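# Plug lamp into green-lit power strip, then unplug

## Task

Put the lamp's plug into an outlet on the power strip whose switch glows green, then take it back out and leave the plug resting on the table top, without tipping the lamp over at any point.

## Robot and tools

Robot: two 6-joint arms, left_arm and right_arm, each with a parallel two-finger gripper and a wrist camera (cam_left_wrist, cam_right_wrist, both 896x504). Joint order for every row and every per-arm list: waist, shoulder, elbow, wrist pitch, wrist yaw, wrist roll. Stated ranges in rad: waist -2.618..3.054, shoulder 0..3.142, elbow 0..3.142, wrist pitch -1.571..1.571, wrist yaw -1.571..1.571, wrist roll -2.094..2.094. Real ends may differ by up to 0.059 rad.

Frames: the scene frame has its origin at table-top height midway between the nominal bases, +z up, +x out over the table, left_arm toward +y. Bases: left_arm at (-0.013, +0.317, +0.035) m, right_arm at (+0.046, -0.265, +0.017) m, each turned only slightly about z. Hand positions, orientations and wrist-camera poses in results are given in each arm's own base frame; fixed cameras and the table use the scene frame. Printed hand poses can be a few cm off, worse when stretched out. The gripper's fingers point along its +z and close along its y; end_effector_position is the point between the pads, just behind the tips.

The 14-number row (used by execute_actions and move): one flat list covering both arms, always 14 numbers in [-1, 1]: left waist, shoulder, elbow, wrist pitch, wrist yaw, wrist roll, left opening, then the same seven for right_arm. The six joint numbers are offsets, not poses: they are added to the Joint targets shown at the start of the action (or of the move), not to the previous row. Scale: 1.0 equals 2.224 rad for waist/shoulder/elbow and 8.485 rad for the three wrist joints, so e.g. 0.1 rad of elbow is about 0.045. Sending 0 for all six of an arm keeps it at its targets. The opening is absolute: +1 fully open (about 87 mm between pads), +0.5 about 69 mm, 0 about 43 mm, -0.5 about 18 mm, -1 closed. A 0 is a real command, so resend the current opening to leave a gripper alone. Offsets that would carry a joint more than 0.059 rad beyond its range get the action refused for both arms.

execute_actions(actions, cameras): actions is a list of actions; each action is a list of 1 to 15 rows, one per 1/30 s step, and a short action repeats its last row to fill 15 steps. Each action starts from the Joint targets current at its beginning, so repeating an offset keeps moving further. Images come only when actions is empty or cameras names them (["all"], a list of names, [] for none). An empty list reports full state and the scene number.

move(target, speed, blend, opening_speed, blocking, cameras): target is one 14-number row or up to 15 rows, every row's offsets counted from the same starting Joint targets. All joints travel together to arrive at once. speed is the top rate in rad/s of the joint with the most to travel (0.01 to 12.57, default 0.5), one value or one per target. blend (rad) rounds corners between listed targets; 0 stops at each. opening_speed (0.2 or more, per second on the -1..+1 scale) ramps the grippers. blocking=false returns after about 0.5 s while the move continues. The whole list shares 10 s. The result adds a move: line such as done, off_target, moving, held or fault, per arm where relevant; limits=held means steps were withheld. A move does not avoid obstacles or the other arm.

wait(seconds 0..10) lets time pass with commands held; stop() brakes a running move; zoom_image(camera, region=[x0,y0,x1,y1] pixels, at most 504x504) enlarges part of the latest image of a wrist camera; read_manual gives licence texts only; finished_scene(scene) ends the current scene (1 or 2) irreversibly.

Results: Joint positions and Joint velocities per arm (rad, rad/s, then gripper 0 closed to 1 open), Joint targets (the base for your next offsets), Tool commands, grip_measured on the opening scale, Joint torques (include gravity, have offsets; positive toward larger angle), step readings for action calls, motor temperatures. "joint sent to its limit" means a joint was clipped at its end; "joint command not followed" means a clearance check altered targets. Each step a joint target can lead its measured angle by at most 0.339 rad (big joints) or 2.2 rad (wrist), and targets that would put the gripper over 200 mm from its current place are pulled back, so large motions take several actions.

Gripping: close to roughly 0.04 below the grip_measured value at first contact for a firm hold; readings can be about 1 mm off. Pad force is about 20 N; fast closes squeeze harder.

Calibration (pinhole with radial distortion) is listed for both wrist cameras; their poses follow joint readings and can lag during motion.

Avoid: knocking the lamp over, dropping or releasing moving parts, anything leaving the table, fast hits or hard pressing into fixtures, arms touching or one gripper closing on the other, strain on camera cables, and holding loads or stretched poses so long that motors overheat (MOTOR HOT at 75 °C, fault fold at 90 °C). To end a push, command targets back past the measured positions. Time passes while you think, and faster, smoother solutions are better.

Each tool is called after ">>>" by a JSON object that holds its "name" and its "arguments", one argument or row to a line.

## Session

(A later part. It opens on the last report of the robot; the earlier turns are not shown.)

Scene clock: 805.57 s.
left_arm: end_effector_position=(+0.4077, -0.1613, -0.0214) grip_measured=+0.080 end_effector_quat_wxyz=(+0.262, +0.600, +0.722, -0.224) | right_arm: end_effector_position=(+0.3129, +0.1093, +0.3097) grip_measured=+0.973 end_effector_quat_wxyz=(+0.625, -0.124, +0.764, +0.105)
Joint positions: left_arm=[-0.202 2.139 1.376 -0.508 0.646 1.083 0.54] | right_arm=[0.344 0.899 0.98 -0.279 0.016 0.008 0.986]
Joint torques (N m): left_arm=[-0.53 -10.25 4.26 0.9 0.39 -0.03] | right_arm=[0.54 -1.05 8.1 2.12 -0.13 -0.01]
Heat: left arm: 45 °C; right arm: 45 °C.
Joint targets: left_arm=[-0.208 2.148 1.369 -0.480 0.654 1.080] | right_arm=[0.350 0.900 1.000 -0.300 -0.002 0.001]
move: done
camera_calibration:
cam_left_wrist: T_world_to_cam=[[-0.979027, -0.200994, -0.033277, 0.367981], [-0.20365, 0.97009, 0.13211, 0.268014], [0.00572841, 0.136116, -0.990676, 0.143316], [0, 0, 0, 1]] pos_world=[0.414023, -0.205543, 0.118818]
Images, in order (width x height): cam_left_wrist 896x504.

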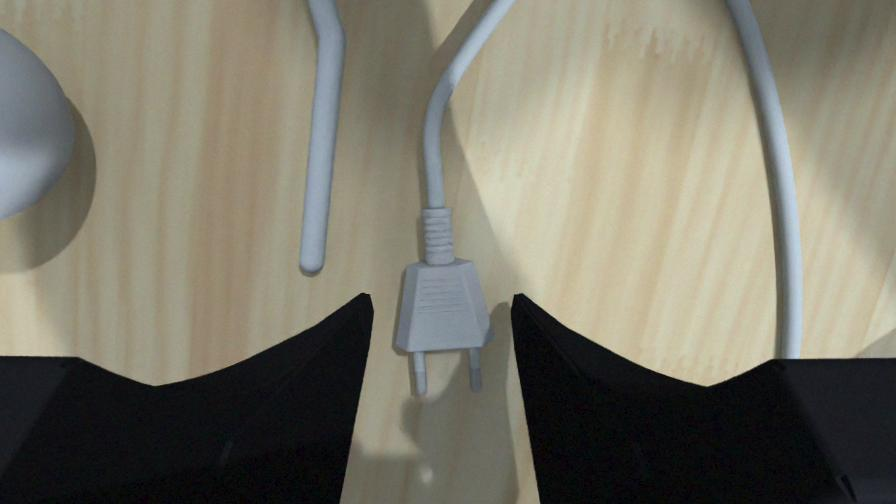

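>>> {"name": "move", "arguments": {
  "target": [
    [0, -0.0607, 0.0592, -0.02675, 0, 0.0012, 0.08, 0,0,0,0,0,0,1],
    [-0.0825, 0.0418, 0.2062, -0.0623, -0.05315, -0.01573, 0.08, 0,0,0,0,0,0,1],
    [-0.1461, 0.2257, 0.4836, -0.1196, -0.09476, -0.0337, 0.08, 0,0,0,0,0,0,1]
  ],
  "speed": [0.2, 0.5, 0.5],
  "blend": [0.02, 0.05, 0],
  "cameras": ["cam_left_wrist", "cam_right_wrist"]
}}

Scene clock: 872.93 s.
left_arm: end_effector_position=(+0.4091, -0.1781, +0.0057) grip_measured=+0.080 end_effector_quat_wxyz=(-0.075, +0.619, +0.779, +0.057) | right_arm: end_effector_position=(+0.3129, +0.1093, +0.3097) grip_measured=+0.973 end_effector_quat_wxyz=(+0.625, -0.124, +0.764, +0.105)
Joint positions: left_arm=[-0.53 2.644 2.419 -1.48 -0.134 0.804 0.54] | right_arm=[0.344 0.899 0.98 -0.279 0.016 0.008 0.986]
Joint torques (N m): left_arm=[-0.14 -13.59 6.72 -0.17 -0.25 -0.11] | right_arm=[0.59 -1.07 8.12 2.11 -0.12 -0.02]
Heat: left arm: 44 °C; right arm: 45 °C.
Joint targets: left_arm=[-0.533 2.650 2.444 -1.495 -0.149 0.794] | right_arm=[0.350 0.900 1.000 -0.300 -0.002 0.001]
move: done
camera_calibration:
cam_left_wrist: T_world_to_cam=[[-0.977794, -0.206046, -0.0382619, 0.365529], [-0.138928, 0.500618, 0.854448, 0.166801], [-0.156901, 0.840789, -0.518127, 0.361796], [0, 0, 0, 1]] pos_world=[0.437351, -0.312382, 0.0589195]
cam_right_wrist: T_world_to_cam=[[0.334408, -0.942427, 0.00175582, -0.00269681], [-0.834811, -0.297085, -0.463499, 0.456645], [0.437335, 0.153532, -0.886096, 0.264255], [0, 0, 0, 1]] pos_world=[0.266546, 0.0925493, 0.445814]

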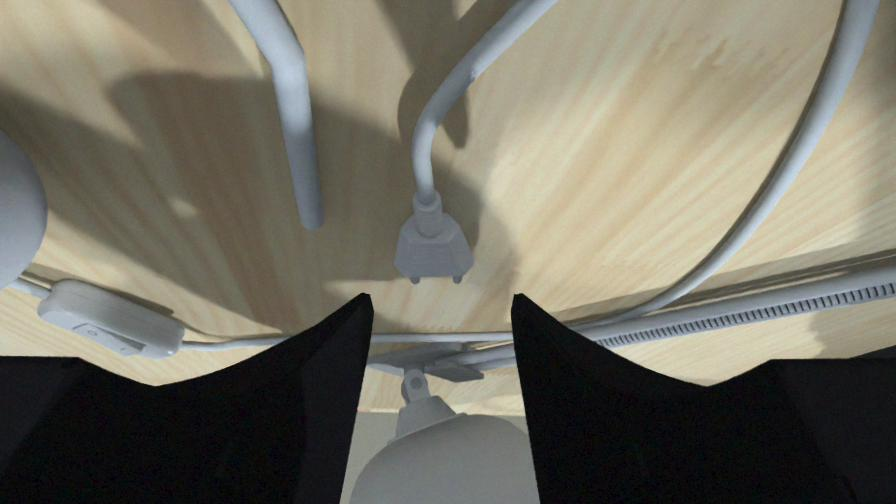

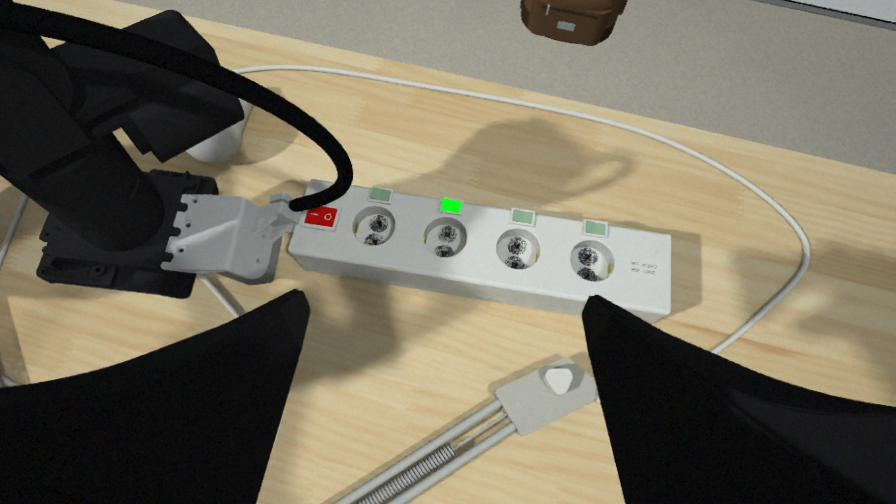

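>>> {"name": "move", "arguments": {
  "target": [0.0301, -0.1063, -0.1524, 0.03374, 0.0191, 0.0067, 0.08, 0,0,0,0,0,0,1],
  "speed": 0.4,
  "cameras": ["cam_left_wrist", "cam_right_wrist"]
}}

Scene clock: 938.23 s.
left_arm: end_effector_position=(+0.4128, -0.1769, +0.0038) grip_measured=+0.080 end_effector_quat_wxyz=(+0.001, +0.609, +0.793, -0.001) | right_arm: end_effector_position=(+0.3129, +0.1093, +0.3097) grip_measured=+0.973 end_effector_quat_wxyz=(+0.625, -0.124, +0.764, +0.105)
Joint positions: left_arm=[-0.473 2.458 2.112 -1.223 0.002 0.838 0.54] | right_arm=[0.344 0.899 0.98 -0.279 0.016 0.008 0.986]
Joint torques (N m): left_arm=[0.69 -17.4 4.33 0.32 0.1 0.16] | right_arm=[0.61 -1.07 8.12 2.1 -0.12 -0.01]
Motor temperatures (°C): left_arm=[23 50 36 24 24 22 21] | right_arm=[22 23 46 36 24 24 24]
Heat: left arm: 50 °C; right arm: 46 °C.
Joint targets: left_arm=[-0.466 2.413 2.105 -1.209 0.012 0.850] | right_arm=[0.350 0.900 1.000 -0.300 -0.002 0.001]
move: off_target (left_arm); left_arm: the shoulder is farthest, 0.045 rad from its target
camera_calibration:
cam_left_wrist: T_world_to_cam=[[-0.968312, -0.245654, -0.0450158, 0.358438], [-0.197604, 0.643378, 0.739606, 0.21834], [-0.152725, 0.725064, -0.671533, 0.33881], [0, 0, 0, 1]] pos_world=[0.441969, -0.298083, 0.0821725]
cam_right_wrist: T_world_to_cam=[[0.334408, -0.942427, 0.00175582, -0.00269681], [-0.834811, -0.297085, -0.463499, 0.456645], [0.437335, 0.153532, -0.886096, 0.264255], [0, 0, 0, 1]] pos_world=[0.266546, 0.0925493, 0.445814]

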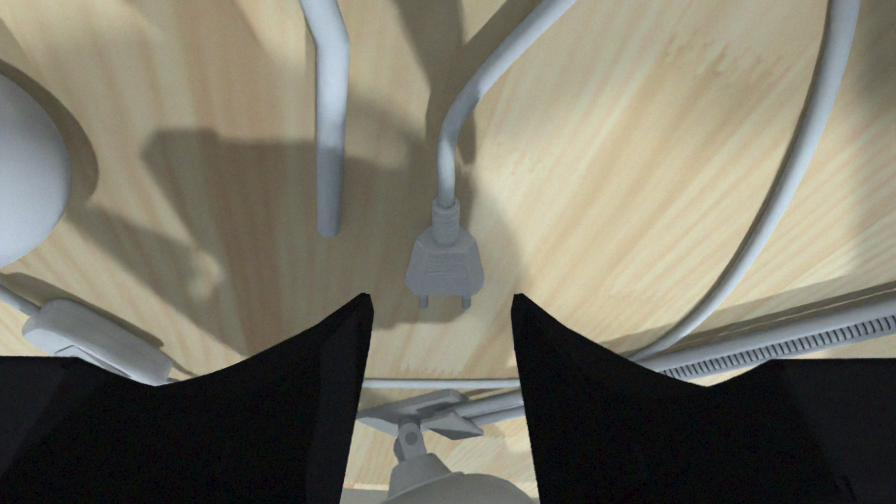

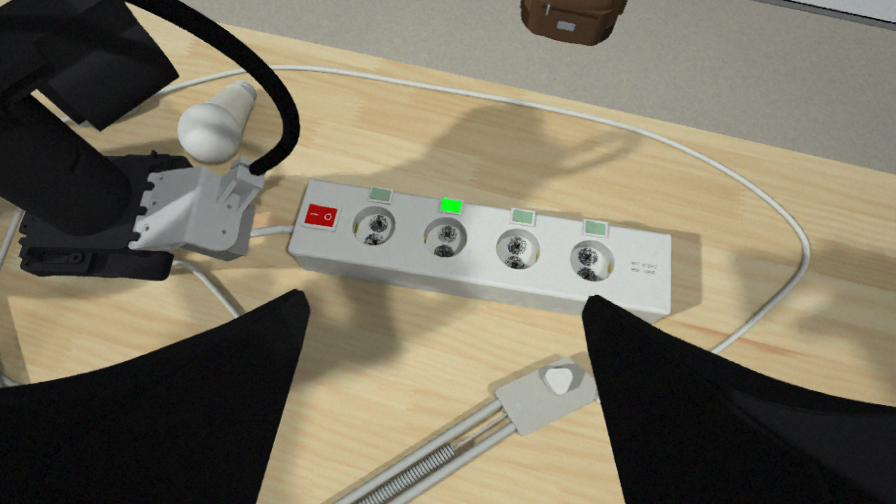

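>>> {"name": "move", "arguments": {
  "target": [0, 0.0342, -0.0373, 0.01288, 0, 0, 0.08, 0,0,0,0,0,0,1],
  "speed": 0.15,
  "cameras": ["cam_left_wrist"]
}}

Scene clock: 954.27 s.
left_arm: end_effector_position=(+0.4108, -0.1762, -0.0289) grip_measured=+0.080 end_effector_quat_wxyz=(-0.003, +0.610, +0.793, -0.002) | right_arm: end_effector_position=(+0.3129, +0.1093, +0.3097) grip_measured=+0.973 end_effector_quat_wxyz=(+0.625, -0.124, +0.764, +0.105)
Joint positions: left_arm=[-0.473 2.484 2.028 -1.12 0.004 0.838 0.54] | right_arm=[0.344 0.899 0.98 -0.279 0.016 0.008 0.986]
Joint torques (N m): left_arm=[0.83 -12.98 4.36 0.41 0.07 0.16] | right_arm=[0.62 -1.09 8.12 2.12 -0.13 -0.01]
Motor temperatures (°C): left_arm=[23 55 35 24 23 22 21] | right_arm=[22 23 46 36 24 24 24]
Heat: left arm: 55 °C; right arm: 46 °C.
Joint targets: left_arm=[-0.466 2.490 2.022 -1.099 0.013 0.850] | right_arm=[0.350 0.900 1.000 -0.300 -0.002 0.001]
move: done
camera_calibration:
cam_left_wrist: T_world_to_cam=[[-0.968711, -0.245174, -0.0385808, 0.35565], [-0.191971, 0.641646, 0.742588, 0.238997], [-0.157308, 0.72676, -0.668636, 0.318302], [0, 0, 0, 1]] pos_world=[0.440474, -0.297484, 0.0490735]
Images, in order (width x height): cam_left_wrist 896x504.

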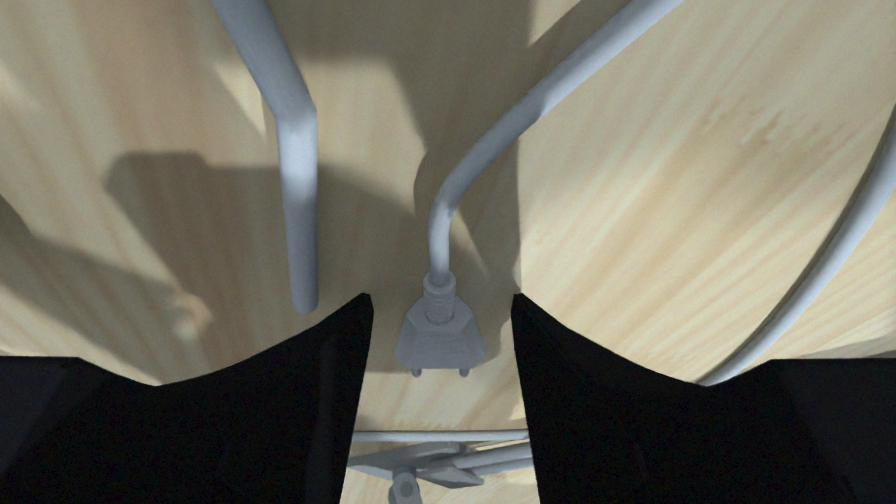

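>>> {"name": "move", "arguments": {
  "target": [0, 0, 0, 0, 0, 0, -0.48, 0,0,0,0,0,0,1],
  "opening_speed": 0.4,
  "cameras": ["cam_left_wrist"]
}}

Scene clock: 959.83 s.
left_arm: end_effector_position=(+0.4129, -0.1772, -0.0291) grip_measured=-0.392 end_effector_quat_wxyz=(+0.002, +0.610, +0.793, -0.001) | right_arm: end_effector_position=(+0.3129, +0.1093, +0.3097) grip_measured=+0.973 end_effector_quat_wxyz=(+0.625, -0.124, +0.764, +0.105)
Joint positions: left_arm=[-0.473 2.484 2.028 -1.111 0.004 0.838 0.304] | right_arm=[0.344 0.899 0.98 -0.279 0.016 0.008 0.986]
Joint torques (N m): left_arm=[0.75 -13 4.25 0.33 0.05 0.19] | right_arm=[0.59 -1.06 8.17 2.13 -0.12 -0.01]
Motor temperatures (°C): left_arm=[23 56 35 24 23 22 21] | right_arm=[22 23 46 36 24 24 24]
Heat: left arm: 56 °C; right arm: 46 °C.
Joint targets: left_arm=[-0.466 2.490 2.022 -1.099 0.013 0.850] | right_arm=[0.350 0.900 1.000 -0.300 -0.002 0.001]
move: done
camera_calibration:
cam_left_wrist: T_world_to_cam=[[-0.968454, -0.245013, -0.0454478, 0.357123], [-0.197778, 0.644797, 0.738323, 0.243056], [-0.151594, 0.724021, -0.672914, 0.316233], [0, 0, 0, 1]] pos_world=[0.441867, -0.298181, 0.0495745]
Images, in order (width x height): cam_left_wrist 896x504.

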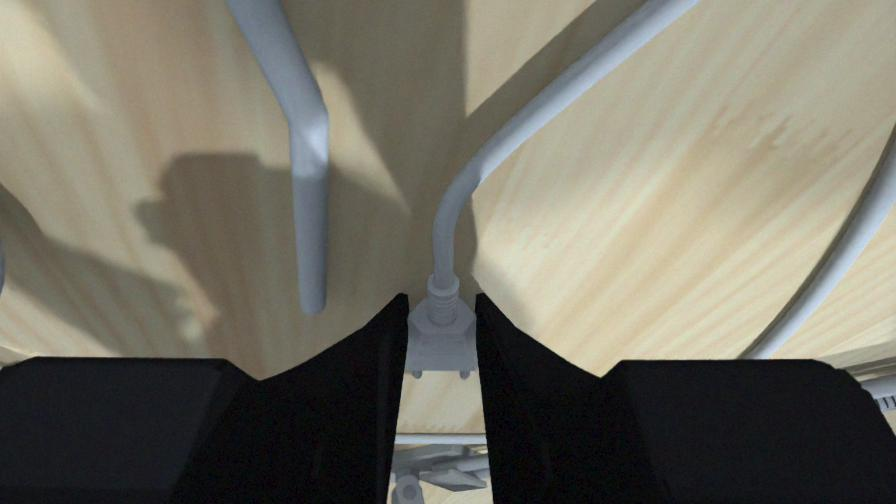

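>>> {"name": "zoom_image", "arguments": {
  "camera": "cam_left_wrist",
  "region": [396, 320, 486, 410]
}}

>>> {"name": "zoom_image", "arguments": {
  "camera": "cam_left_wrist",
  "region": [376, 260, 506, 400]
}}

Scaled by 5.600.

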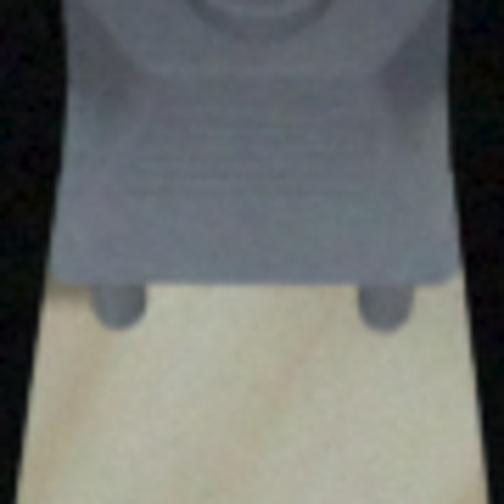

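Scaled by 3.600.

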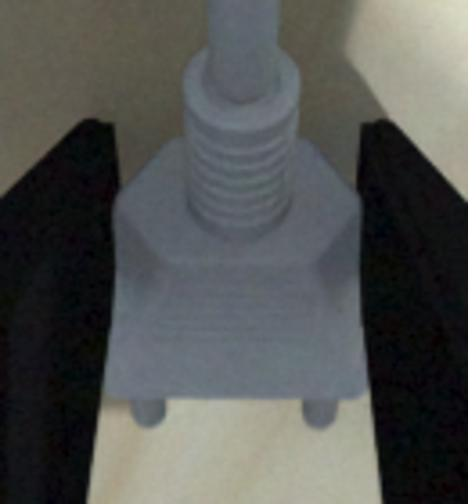

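>>> {"name": "move", "arguments": {
  "target": [
    [0, -0.0328, 0.0457, -0.01516, 0, 0, -0.48, 0,0,0,0,0,0,1],
    [0.0362, -0.0701, -0.0375, -0.0021, 0, 0.00955, -0.48, 0,0,0,0,0,0,1]
  ],
  "speed": [0.15, 0.2],
  "blend": [0.01, 0],
  "cameras": ["cam_left_wrist", "cam_right_wrist"]
}}

Scene clock: 996.63 s.
left_arm: end_effector_position=(+0.4140, -0.1358, -0.0033) grip_measured=-0.392 end_effector_quat_wxyz=(+0.003, +0.608, +0.794, -0.002) | right_arm: end_effector_position=(+0.3129, +0.1093, +0.3097) grip_measured=+0.973 end_effector_quat_wxyz=(+0.625, -0.124, +0.764, +0.105)
Joint positions: left_arm=[-0.391 2.381 1.945 -1.13 0.006 0.917 0.304] | right_arm=[0.344 0.899 0.98 -0.279 0.016 0.008 0.986]
Joint torques (N m): left_arm=[0.42 -17.37 4.23 0.3 0.03 0.2] | right_arm=[0.57 -1.1 8.13 2.14 -0.12 -0.02]
Motor temperatures (°C): left_arm=[23 57 35 24 23 22 22] | right_arm=[22 23 46 36 24 24 24]
Heat: left arm: 57 °C; right arm: 46 °C.
Joint targets: left_arm=[-0.386 2.334 1.939 -1.117 0.012 0.932] | right_arm=[0.350 0.900 1.000 -0.300 -0.002 0.001]
move: off_target (left_arm); left_arm: the shoulder is farthest, 0.047 rad from its target
camera_calibration:
cam_left_wrist: T_world_to_cam=[[-0.96755, -0.24846, -0.0459855, 0.368744], [-0.200915, 0.646124, 0.736313, 0.199002], [-0.153232, 0.721659, -0.675076, 0.304186], [0, 0, 0, 1]] pos_world=[0.443372, -0.256481, 0.0757778]
cam_right_wrist: T_world_to_cam=[[0.334408, -0.942427, 0.00175582, -0.00269681], [-0.834811, -0.297085, -0.463499, 0.456645], [0.437335, 0.153532, -0.886096, 0.264255], [0, 0, 0, 1]] pos_world=[0.266546, 0.0925493, 0.445814]

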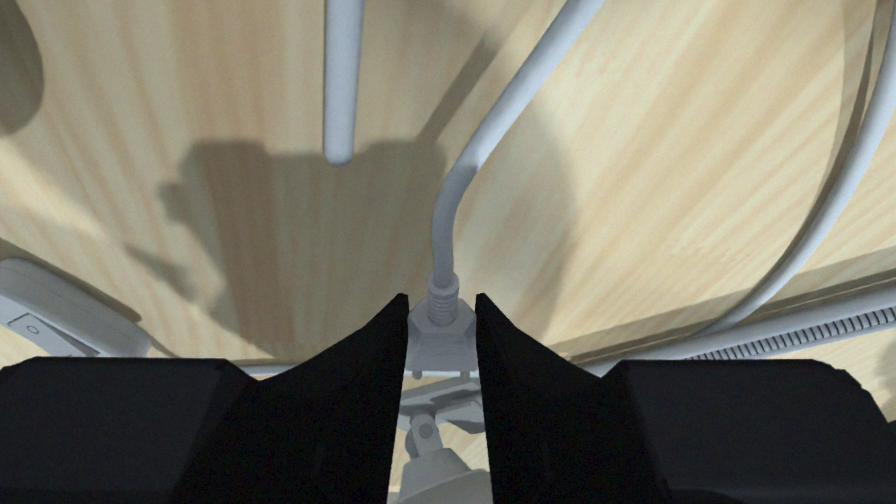

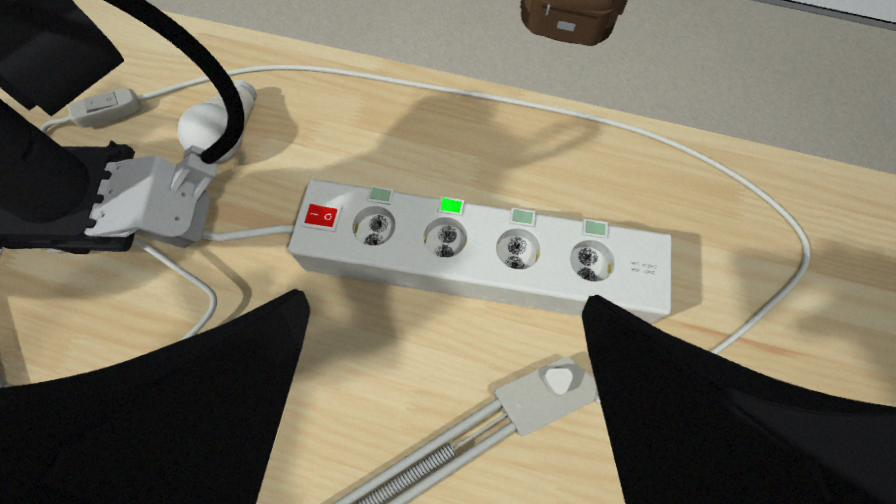

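>>> {"name": "move", "arguments": {
  "target": [0, 0.0353, -0.0275, 0.01, 0, 0, -0.48, 0,0,0,0,0,0,1],
  "speed": 0.1,
  "cameras": ["cam_left_wrist"]
}}

Scene clock: 1003.17 s.
left_arm: end_effector_position=(+0.4119, -0.1350, -0.0291) grip_measured=-0.392 end_effector_quat_wxyz=(+0.000, +0.609, +0.793, -0.003) | right_arm: end_effector_position=(+0.3129, +0.1093, +0.3097) grip_measured=+0.973 end_effector_quat_wxyz=(+0.625, -0.124, +0.764, +0.105)
Joint positions: left_arm=[-0.391 2.406 1.884 -1.051 0.006 0.918 0.304] | right_arm=[0.344 0.899 0.98 -0.279 0.016 0.008 0.986]
Joint torques (N m): left_arm=[0.4 -12.45 4.16 0.38 0.03 0.18] | right_arm=[0.61 -1.1 8.09 2.12 -0.12 -0.02]
Motor temperatures (°C): left_arm=[23 57 35 24 23 22 22] | right_arm=[22 23 46 36 24 24 24]
Heat: left arm: 57 °C; right arm: 46 °C.
Joint targets: left_arm=[-0.386 2.412 1.878 -1.032 0.013 0.932] | right_arm=[0.350 0.900 1.000 -0.300 -0.002 0.001]
move: done
camera_calibration:
cam_left_wrist: T_world_to_cam=[[-0.968043, -0.247533, -0.0402495, 0.366116], [-0.195562, 0.644625, 0.739063, 0.214736], [-0.156996, 0.723316, -0.672433, 0.28768], [0, 0, 0, 1]] pos_world=[0.441575, -0.255882, 0.0494785]
Images, in order (width x height): cam_left_wrist 896x504.

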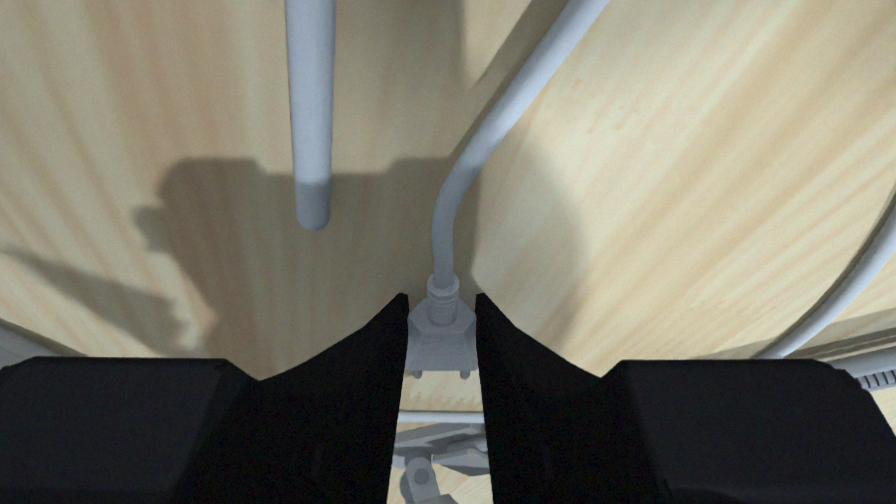

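>>> {"name": "move", "arguments": {
  "target": [0, 0, 0, 0, 0, 0, -0.08, 0,0,0,0,0,0,1],
  "opening_speed": 0.3
}}

>>> {"name": "move", "arguments": {
  "target": [
    [0, 0, 0.0216, 0, 0, 0, -0.08, 0,0,0,0,0,0,1],
    [-0.0324, 0.0722, 0.1302, -0.03133, -0.02169, -0.0117, -0.08, 0,0,0,0,0,0,1]
  ],
  "speed": [0.1, 0.25],
  "blend": [0.005, 0],
  "cameras": ["cam_left_wrist", "cam_right_wrist"]
}}

Scene clock: 1029.87 s.
left_arm: end_effector_position=(+0.4119, -0.1350, -0.0291) grip_measured=-0.080 end_effector_quat_wxyz=(+0.000, +0.609, +0.793, -0.003) | right_arm: end_effector_position=(+0.3129, +0.1093, +0.3097) grip_measured=+0.973 end_effector_quat_wxyz=(+0.625, -0.124, +0.764, +0.105)
Joint positions: left_arm=[-0.391 2.406 1.884 -1.051 0.006 0.918 0.46] | right_arm=[0.344 0.899 0.98 -0.279 0.016 0.008 0.986]
Joint torques (N m): left_arm=[0.31 -12.4 4.21 0.33 0.03 0.18] | right_arm=[0.62 -1.13 8.1 2.12 -0.13 -0.01]
Motor temperatures (°C): left_arm=[23 56 34 24 23 22 22] | right_arm=[22 23 46 37 24 24 24]
Heat: left arm: 56 °C; right arm: 46 °C.
Joint targets: left_arm=[-0.386 2.412 1.878 -1.032 0.013 0.932] | right_arm=[0.350 0.900 1.000 -0.300 -0.002 0.001]
move: done

Scene clock: 1032.03 s.
left_arm: end_effector_position=(+0.4113, -0.1354, -0.0248) grip_measured=-0.080 end_effector_quat_wxyz=(-0.081, +0.604, +0.790, +0.063) | right_arm: end_effector_position=(+0.3129, +0.1093, +0.3097) grip_measured=+0.973 end_effector_quat_wxyz=(+0.625, -0.124, +0.764, +0.105)
Joint positions: left_arm=[-0.452 2.565 2.143 -1.284 -0.156 0.842 0.46] | right_arm=[0.344 0.899 0.98 -0.279 0.016 0.008 0.986]
Joint torques (N m): left_arm=[-0.27 -13.14 6.46 -0.12 -0.23 -0.09] | right_arm=[0.62 -1.09 8.12 2.12 -0.14 -0.02]
Motor temperatures (°C): left_arm=[23 56 34 24 23 22 22] | right_arm=[22 23 46 37 24 24 24]
Heat: left arm: 56 °C; right arm: 46 °C.
Joint targets: left_arm=[-0.458 2.573 2.167 -1.298 -0.171 0.832] | right_arm=[0.350 0.900 1.000 -0.300 -0.002 0.001]
move: done
camera_calibration:
cam_left_wrist: T_world_to_cam=[[-0.969331, -0.241772, -0.0440795, 0.366863], [-0.158824, 0.479412, 0.863098, 0.177376], [-0.18754, 0.843629, -0.503109, 0.323809], [0, 0, 0, 1]] pos_world=[0.44451, -0.269514, 0.0259893]
cam_right_wrist: T_world_to_cam=[[0.334408, -0.942427, 0.00175582, -0.00269681], [-0.834811, -0.297085, -0.463499, 0.456645], [0.437335, 0.153532, -0.886096, 0.264255], [0, 0, 0, 1]] pos_world=[0.266546, 0.0925493, 0.445814]

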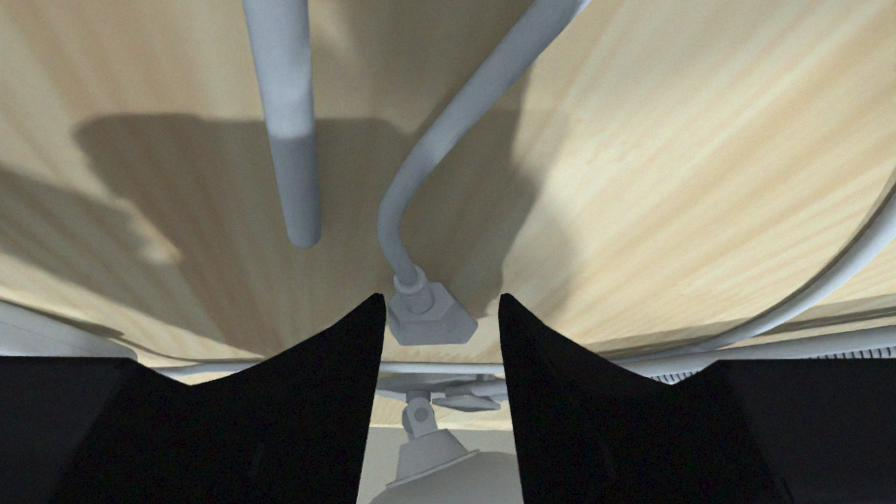

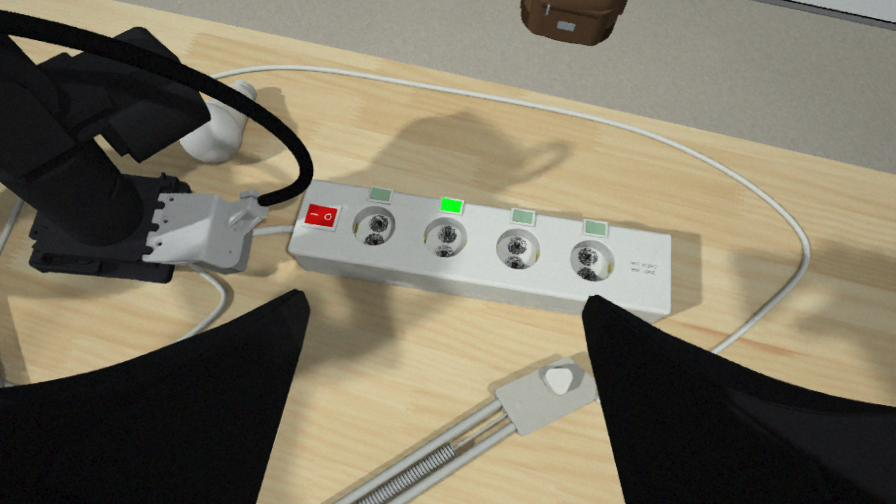

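>>> {"name": "zoom_image", "arguments": {
  "camera": "cam_left_wrist",
  "region": [366, 250, 526, 370]
}}

Scaled by 3.150.

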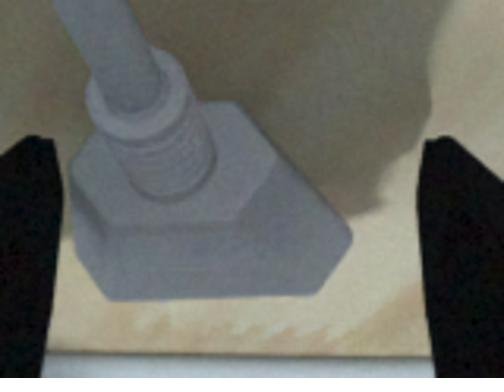

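>>> {"name": "move", "arguments": {
  "target": [0, 0, 0, 0, 0, 0, -0.48, 0,0,0,0,0,0,1],
  "opening_speed": 0.3,
  "cameras": ["cam_left_wrist"]
}}

>>> {"name": "zoom_image", "arguments": {
  "camera": "cam_left_wrist",
  "region": [396, 320, 486, 410]
}}

>>> {"name": "zoom_image", "arguments": {
  "camera": "cam_left_wrist",
  "region": [376, 260, 506, 400]
}}

Scene clock: 1049.67 s.
left_arm: end_effector_position=(+0.4116, -0.1363, -0.0229) grip_measured=-0.398 end_effector_quat_wxyz=(-0.081, +0.604, +0.790, +0.065) | right_arm: end_effector_position=(+0.3129, +0.1093, +0.3097) grip_measured=+0.973 end_effector_quat_wxyz=(+0.625, -0.124, +0.764, +0.105)
Joint positions: left_arm=[-0.455 2.565 2.15 -1.29 -0.159 0.84 0.301] | right_arm=[0.344 0.899 0.98 -0.279 0.016 0.008 0.986]
Joint torques (N m): left_arm=[-0.12 -13.16 5.85 -0.13 -0.26 -0.12] | right_arm=[0.59 -1.11 8.09 2.11 -0.12 0]
Heat: left arm: 54 °C; right arm: 46 °C.
Joint targets: left_arm=[-0.458 2.573 2.167 -1.298 -0.171 0.832] | right_arm=[0.350 0.900 1.000 -0.300 -0.002 0.001]
move: done
camera_calibration:
cam_left_wrist: T_world_to_cam=[[-0.969324, -0.241333, -0.0465823, 0.367004], [-0.160475, 0.477848, 0.863661, 0.176569], [-0.186171, 0.844642, -0.501917, 0.325123], [0, 0, 0, 1]] pos_world=[0.444609, -0.270415, 0.0277851]
Images, in order (width x height): cam_left_wrist 896x504.

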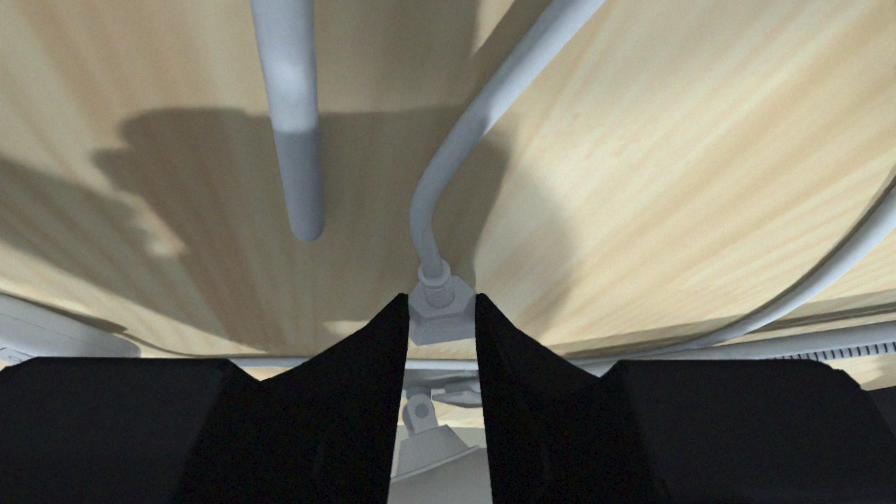

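Scaled by 5.600.

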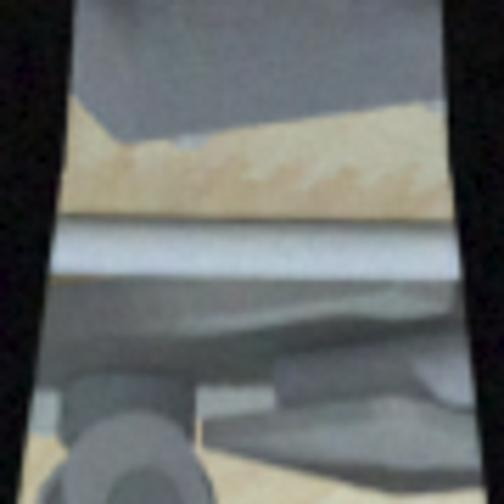

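Scaled by 3.600.

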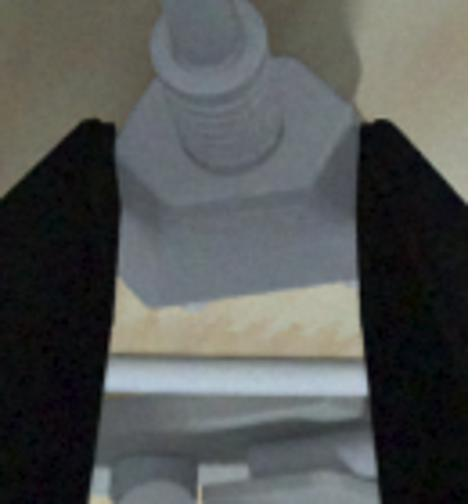

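>>> {"name": "move", "arguments": {
  "target": [0, 0, 0, 0, 0, 0, 0.05, 0,0,0,0,0,0,1],
  "opening_speed": 0.3,
  "cameras": ["cam_left_wrist"]
}}

>>> {"name": "zoom_image", "arguments": {
  "camera": "cam_left_wrist",
  "region": [336, 230, 546, 380]
}}

Scene clock: 1057.70 s.
left_arm: end_effector_position=(+0.4116, -0.1362, -0.0229) grip_measured=+0.050 end_effector_quat_wxyz=(-0.081, +0.604, +0.790, +0.065) | right_arm: end_effector_position=(+0.3129, +0.1093, +0.3097) grip_measured=+0.973 end_effector_quat_wxyz=(+0.625, -0.124, +0.764, +0.105)
Joint positions: left_arm=[-0.455 2.565 2.15 -1.29 -0.159 0.84 0.525] | right_arm=[0.344 0.899 0.98 -0.279 0.016 0.008 0.986]
Joint torques (N m): left_arm=[-0.14 -13.04 6 -0.11 -0.22 -0.09] | right_arm=[0.53 -1.1 8.12 2.13 -0.12 0]
Heat: left arm: 53 °C; right arm: 46 °C.
Joint targets: left_arm=[-0.458 2.573 2.167 -1.298 -0.172 0.832] | right_arm=[0.350 0.900 1.000 -0.300 -0.002 0.001]
move: done
camera_calibration:
cam_left_wrist: T_world_to_cam=[[-0.969323, -0.241296, -0.0467893, 0.367015], [-0.160591, 0.47763, 0.863759, 0.176646], [-0.186074, 0.844776, -0.501727, 0.32506], [0, 0, 0, 1]] pos_world=[0.444609, -0.270415, 0.0276846]
Images, in order (width x height): cam_left_wrist 896x504.

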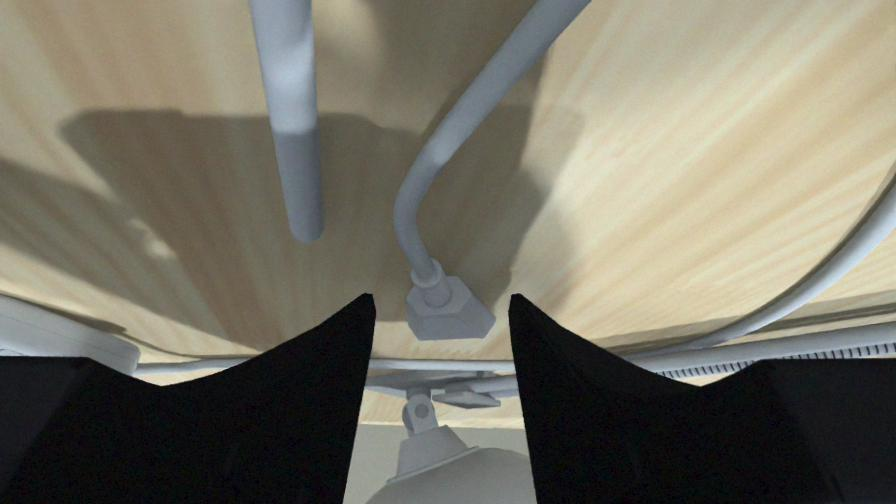

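Scaled by 2.400.

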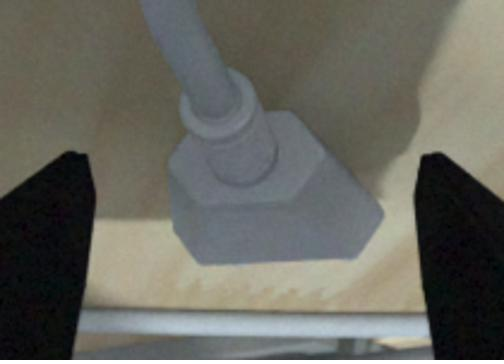

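>>> {"name": "move", "arguments": {
  "target": [
    [0, 0, 0.0328, -0.0071, 0, 0, 0.08, 0,0,0,0,0,0,1],
    [0.0117, 0.0325, 0.0974, -0.0201, 0.0058, -0.0171, 0.08, 0,0,0,0,0,0,1]
  ],
  "speed": [0.15, 0.25],
  "blend": [0.01, 0],
  "cameras": ["cam_left_wrist", "cam_right_wrist"]
}}

Scene clock: 1099.97 s.
left_arm: end_effector_position=(+0.4127, -0.1386, -0.0042) grip_measured=+0.080 end_effector_quat_wxyz=(-0.087, +0.539, +0.836, +0.053) | right_arm: end_effector_position=(+0.3129, +0.1093, +0.3097) grip_measured=+0.973 end_effector_quat_wxyz=(+0.625, -0.124, +0.764, +0.105)
Joint positions: left_arm=[-0.437 2.636 2.359 -1.454 -0.129 0.698 0.54] | right_arm=[0.344 0.899 0.98 -0.279 0.016 0.008 0.986]
Joint torques (N m): left_arm=[0.49 -13.2 6.48 -0.22 -0.02 -0.14] | right_arm=[0.55 -1.06 8.16 2.12 -0.12 -0.01]
Heat: left arm: 53 °C; right arm: 46 °C.
Joint targets: left_arm=[-0.432 2.645 2.384 -1.469 -0.122 0.687] | right_arm=[0.350 0.900 1.000 -0.300 -0.002 0.001]
move: done
camera_calibration:
cam_left_wrist: T_world_to_cam=[[-0.918514, -0.393626, -0.0372947, 0.326357], [-0.228437, 0.451321, 0.862627, 0.186085], [-0.322721, 0.800855, -0.504463, 0.387042], [0, 0, 0, 1]] pos_world=[0.467179, -0.265486, 0.0468979]
cam_right_wrist: T_world_to_cam=[[0.334408, -0.942427, 0.00175582, -0.00269681], [-0.834811, -0.297085, -0.463499, 0.456645], [0.437335, 0.153532, -0.886096, 0.264255], [0, 0, 0, 1]] pos_world=[0.266546, 0.0925493, 0.445814]

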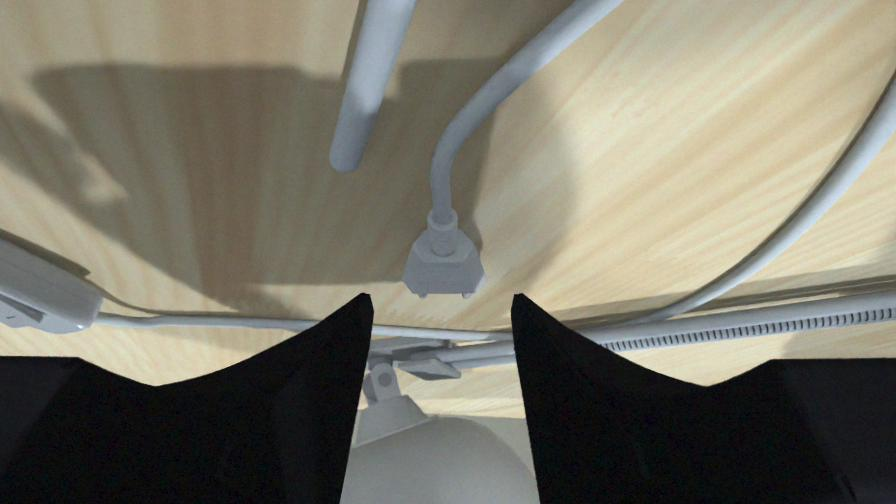

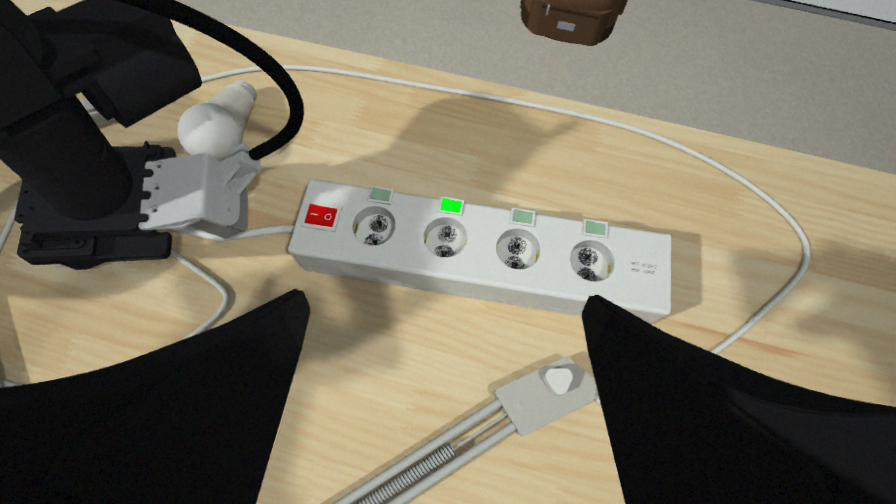

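>>> {"name": "move", "arguments": {
  "target": [0, 0.0058, -0.0459, 0.01394, 0, 0, 0.08, 0,0,0,0,0,0,1],
  "speed": 0.12,
  "cameras": ["cam_left_wrist"]
}}

>>> {"name": "zoom_image", "arguments": {
  "camera": "cam_left_wrist",
  "region": [346, 250, 536, 400]
}}

Scene clock: 1115.13 s.
left_arm: end_effector_position=(+0.4128, -0.1387, -0.0291) grip_measured=+0.080 end_effector_quat_wxyz=(-0.087, +0.538, +0.836, +0.053) | right_arm: end_effector_position=(+0.3129, +0.1093, +0.3097) grip_measured=+0.973 end_effector_quat_wxyz=(+0.625, -0.124, +0.764, +0.105)
Joint positions: left_arm=[-0.437 2.65 2.288 -1.369 -0.129 0.696 0.54] | right_arm=[0.344 0.899 0.98 -0.279 0.016 0.008 0.986]
Joint torques (N m): left_arm=[0.49 -13.46 4.22 0.12 -0.05 -0.14] | right_arm=[0.61 -1.05 8.13 2.13 -0.13 -0.02]
Motor temperatures (°C): left_arm=[23 55 36 23 23 22 21] | right_arm=[22 23 46 37 24 24 24]
Heat: left arm: 55 °C; right arm: 46 °C.
Joint targets: left_arm=[-0.432 2.658 2.282 -1.350 -0.122 0.687] | right_arm=[0.350 0.900 1.000 -0.300 -0.002 0.001]
move: done
camera_calibration:
cam_left_wrist: T_world_to_cam=[[-0.917886, -0.395086, -0.0373224, 0.325025], [-0.229255, 0.45114, 0.862505, 0.20797], [-0.323926, 0.800237, -0.504671, 0.374983], [0, 0, 0, 1]] pos_world=[0.467481, -0.265486, 0.0219982]
Images, in order (width x height): cam_left_wrist 896x504.

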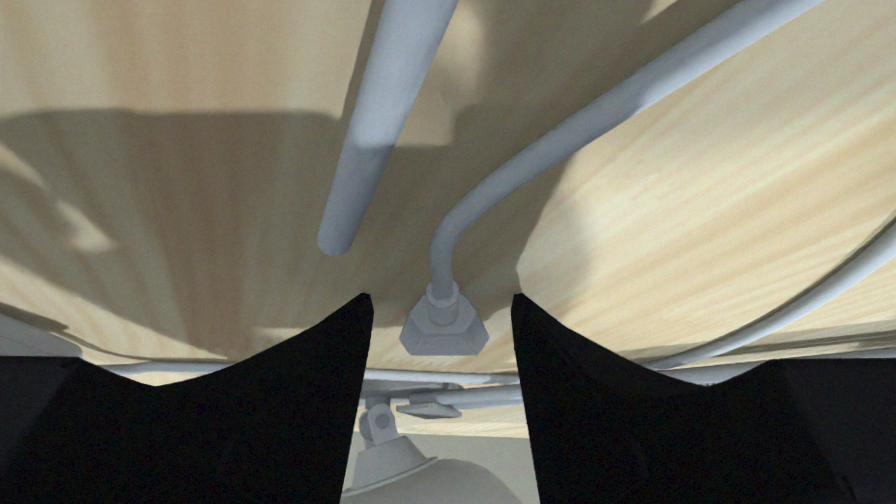

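Scaled by 2.653.

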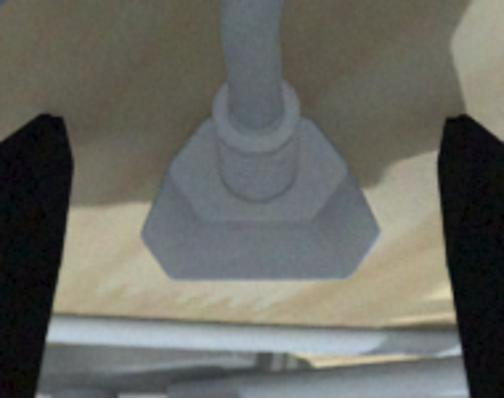

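>>> {"name": "move", "arguments": {
  "target": [0, 0, 0, 0, 0, 0, -0.48, 0,0,0,0,0,0,1],
  "opening_speed": 0.4,
  "cameras": ["cam_left_wrist"]
}}

>>> {"name": "zoom_image", "arguments": {
  "camera": "cam_left_wrist",
  "region": [376, 260, 506, 400]
}}

Scene clock: 1123.57 s.
left_arm: end_effector_position=(+0.4137, -0.1392, -0.0294) grip_measured=-0.386 end_effector_quat_wxyz=(-0.085, +0.538, +0.837, +0.054) | right_arm: end_effector_position=(+0.3129, +0.1093, +0.3097) grip_measured=+0.973 end_effector_quat_wxyz=(+0.625, -0.124, +0.764, +0.105)
Joint positions: left_arm=[-0.437 2.65 2.288 -1.364 -0.129 0.696 0.307] | right_arm=[0.344 0.899 0.98 -0.279 0.016 0.008 0.986]
Joint torques (N m): left_arm=[0.47 -13.46 4.03 0.11 -0.06 -0.11] | right_arm=[0.62 -1.1 8.06 2.11 -0.14 -0.01]
Heat: left arm: 53 °C; right arm: 47 °C.
Joint targets: left_arm=[-0.432 2.658 2.282 -1.351 -0.122 0.687] | right_arm=[0.350 0.900 1.000 -0.300 -0.002 0.001]
move: done
camera_calibration:
cam_left_wrist: T_world_to_cam=[[-0.917745, -0.395141, -0.040104, 0.325497], [-0.232538, 0.452722, 0.860795, 0.210132], [-0.32198, 0.799316, -0.507369, 0.374534], [0, 0, 0, 1]] pos_world=[0.468179, -0.265885, 0.0222001]
Images, in order (width x height): cam_left_wrist 896x504.

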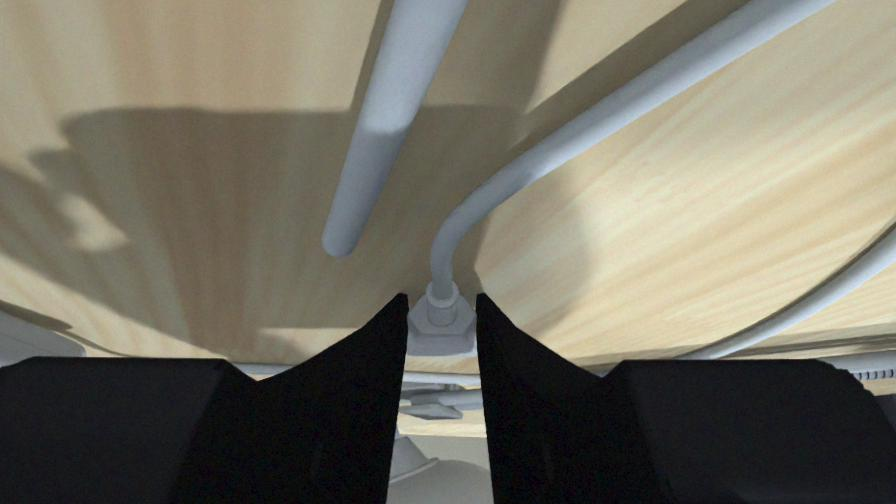

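Scaled by 3.600.

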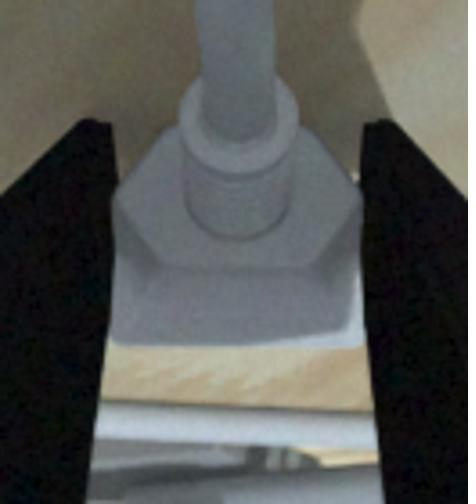

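>>> {"name": "move", "arguments": {
  "target": [
    [0, -0.0486, 0, 0, 0, 0, -0.48, 0,0,0,0,0,0,1],
    [-0.0115, -0.152, -0.1205, 0.006, -0.0009, 0.0015, -0.48, 0,0,0,0,0,0,1],
    [-0.0306, -0.5279, -0.7743, 0.2461, 0.0144, -0.081, -0.48, 0,0,0,0,0,0,1]
  ],
  "speed": [0.12, 0.4, 0.6],
  "blend": [0.015, 0.05, 0],
  "cameras": ["cam_left_wrist", "cam_right_wrist"]
}}

Scene clock: 1173.03 s.
left_arm: end_effector_position=(+0.3771, -0.1982, +0.1086) grip_measured=-0.386 end_effector_quat_wxyz=(+0.593, +0.192, +0.770, -0.139) | right_arm: end_effector_position=(+0.3129, +0.1093, +0.3097) grip_measured=+0.973 end_effector_quat_wxyz=(+0.625, -0.124, +0.764, +0.105)
Joint positions: left_arm=[-0.492 1.509 0.564 0.683 -0.017 0.011 0.307] | right_arm=[0.344 0.899 0.98 -0.279 0.016 0.008 0.986]
Joint torques (N m): left_arm=[-0.72 -8.27 4.89 2.15 0.13 -0.11] | right_arm=[0.61 -1.07 8.16 2.14 -0.13 -0.02]
Heat: left arm: 52 °C; right arm: 47 °C.
Joint targets: left_arm=[-0.500 1.484 0.560 0.738 0.000 0.000] | right_arm=[0.350 0.900 1.000 -0.300 -0.002 0.001]
move: off_target (left_arm); left_arm: the wrist pitch is farthest, 0.054 rad from its target
camera_calibration:
cam_left_wrist: T_world_to_cam=[[-0.423348, -0.905177, -0.0378303, -0.0136476], [-0.798908, 0.392687, -0.455568, 0.454293], [0.427225, -0.162641, -0.889397, 0.0481998], [0, 0, 0, 1]] pos_world=[0.336568, -0.182909, 0.249314]
cam_right_wrist: T_world_to_cam=[[0.334408, -0.942427, 0.00175582, -0.00269681], [-0.834811, -0.297085, -0.463499, 0.456645], [0.437335, 0.153532, -0.886096, 0.264255], [0, 0, 0, 1]] pos_world=[0.266546, 0.0925493, 0.445814]

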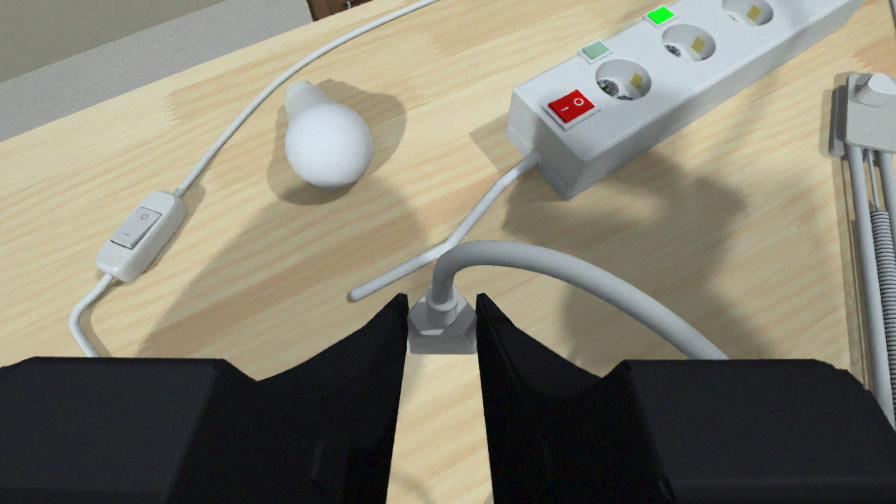

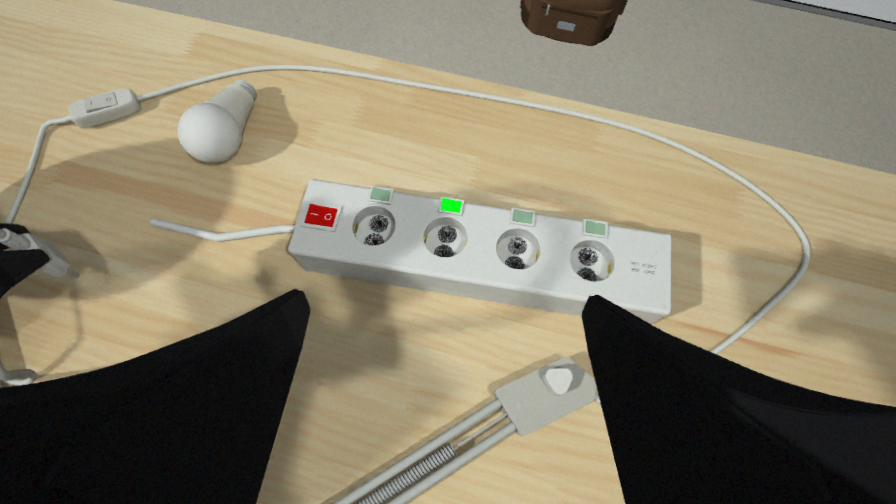

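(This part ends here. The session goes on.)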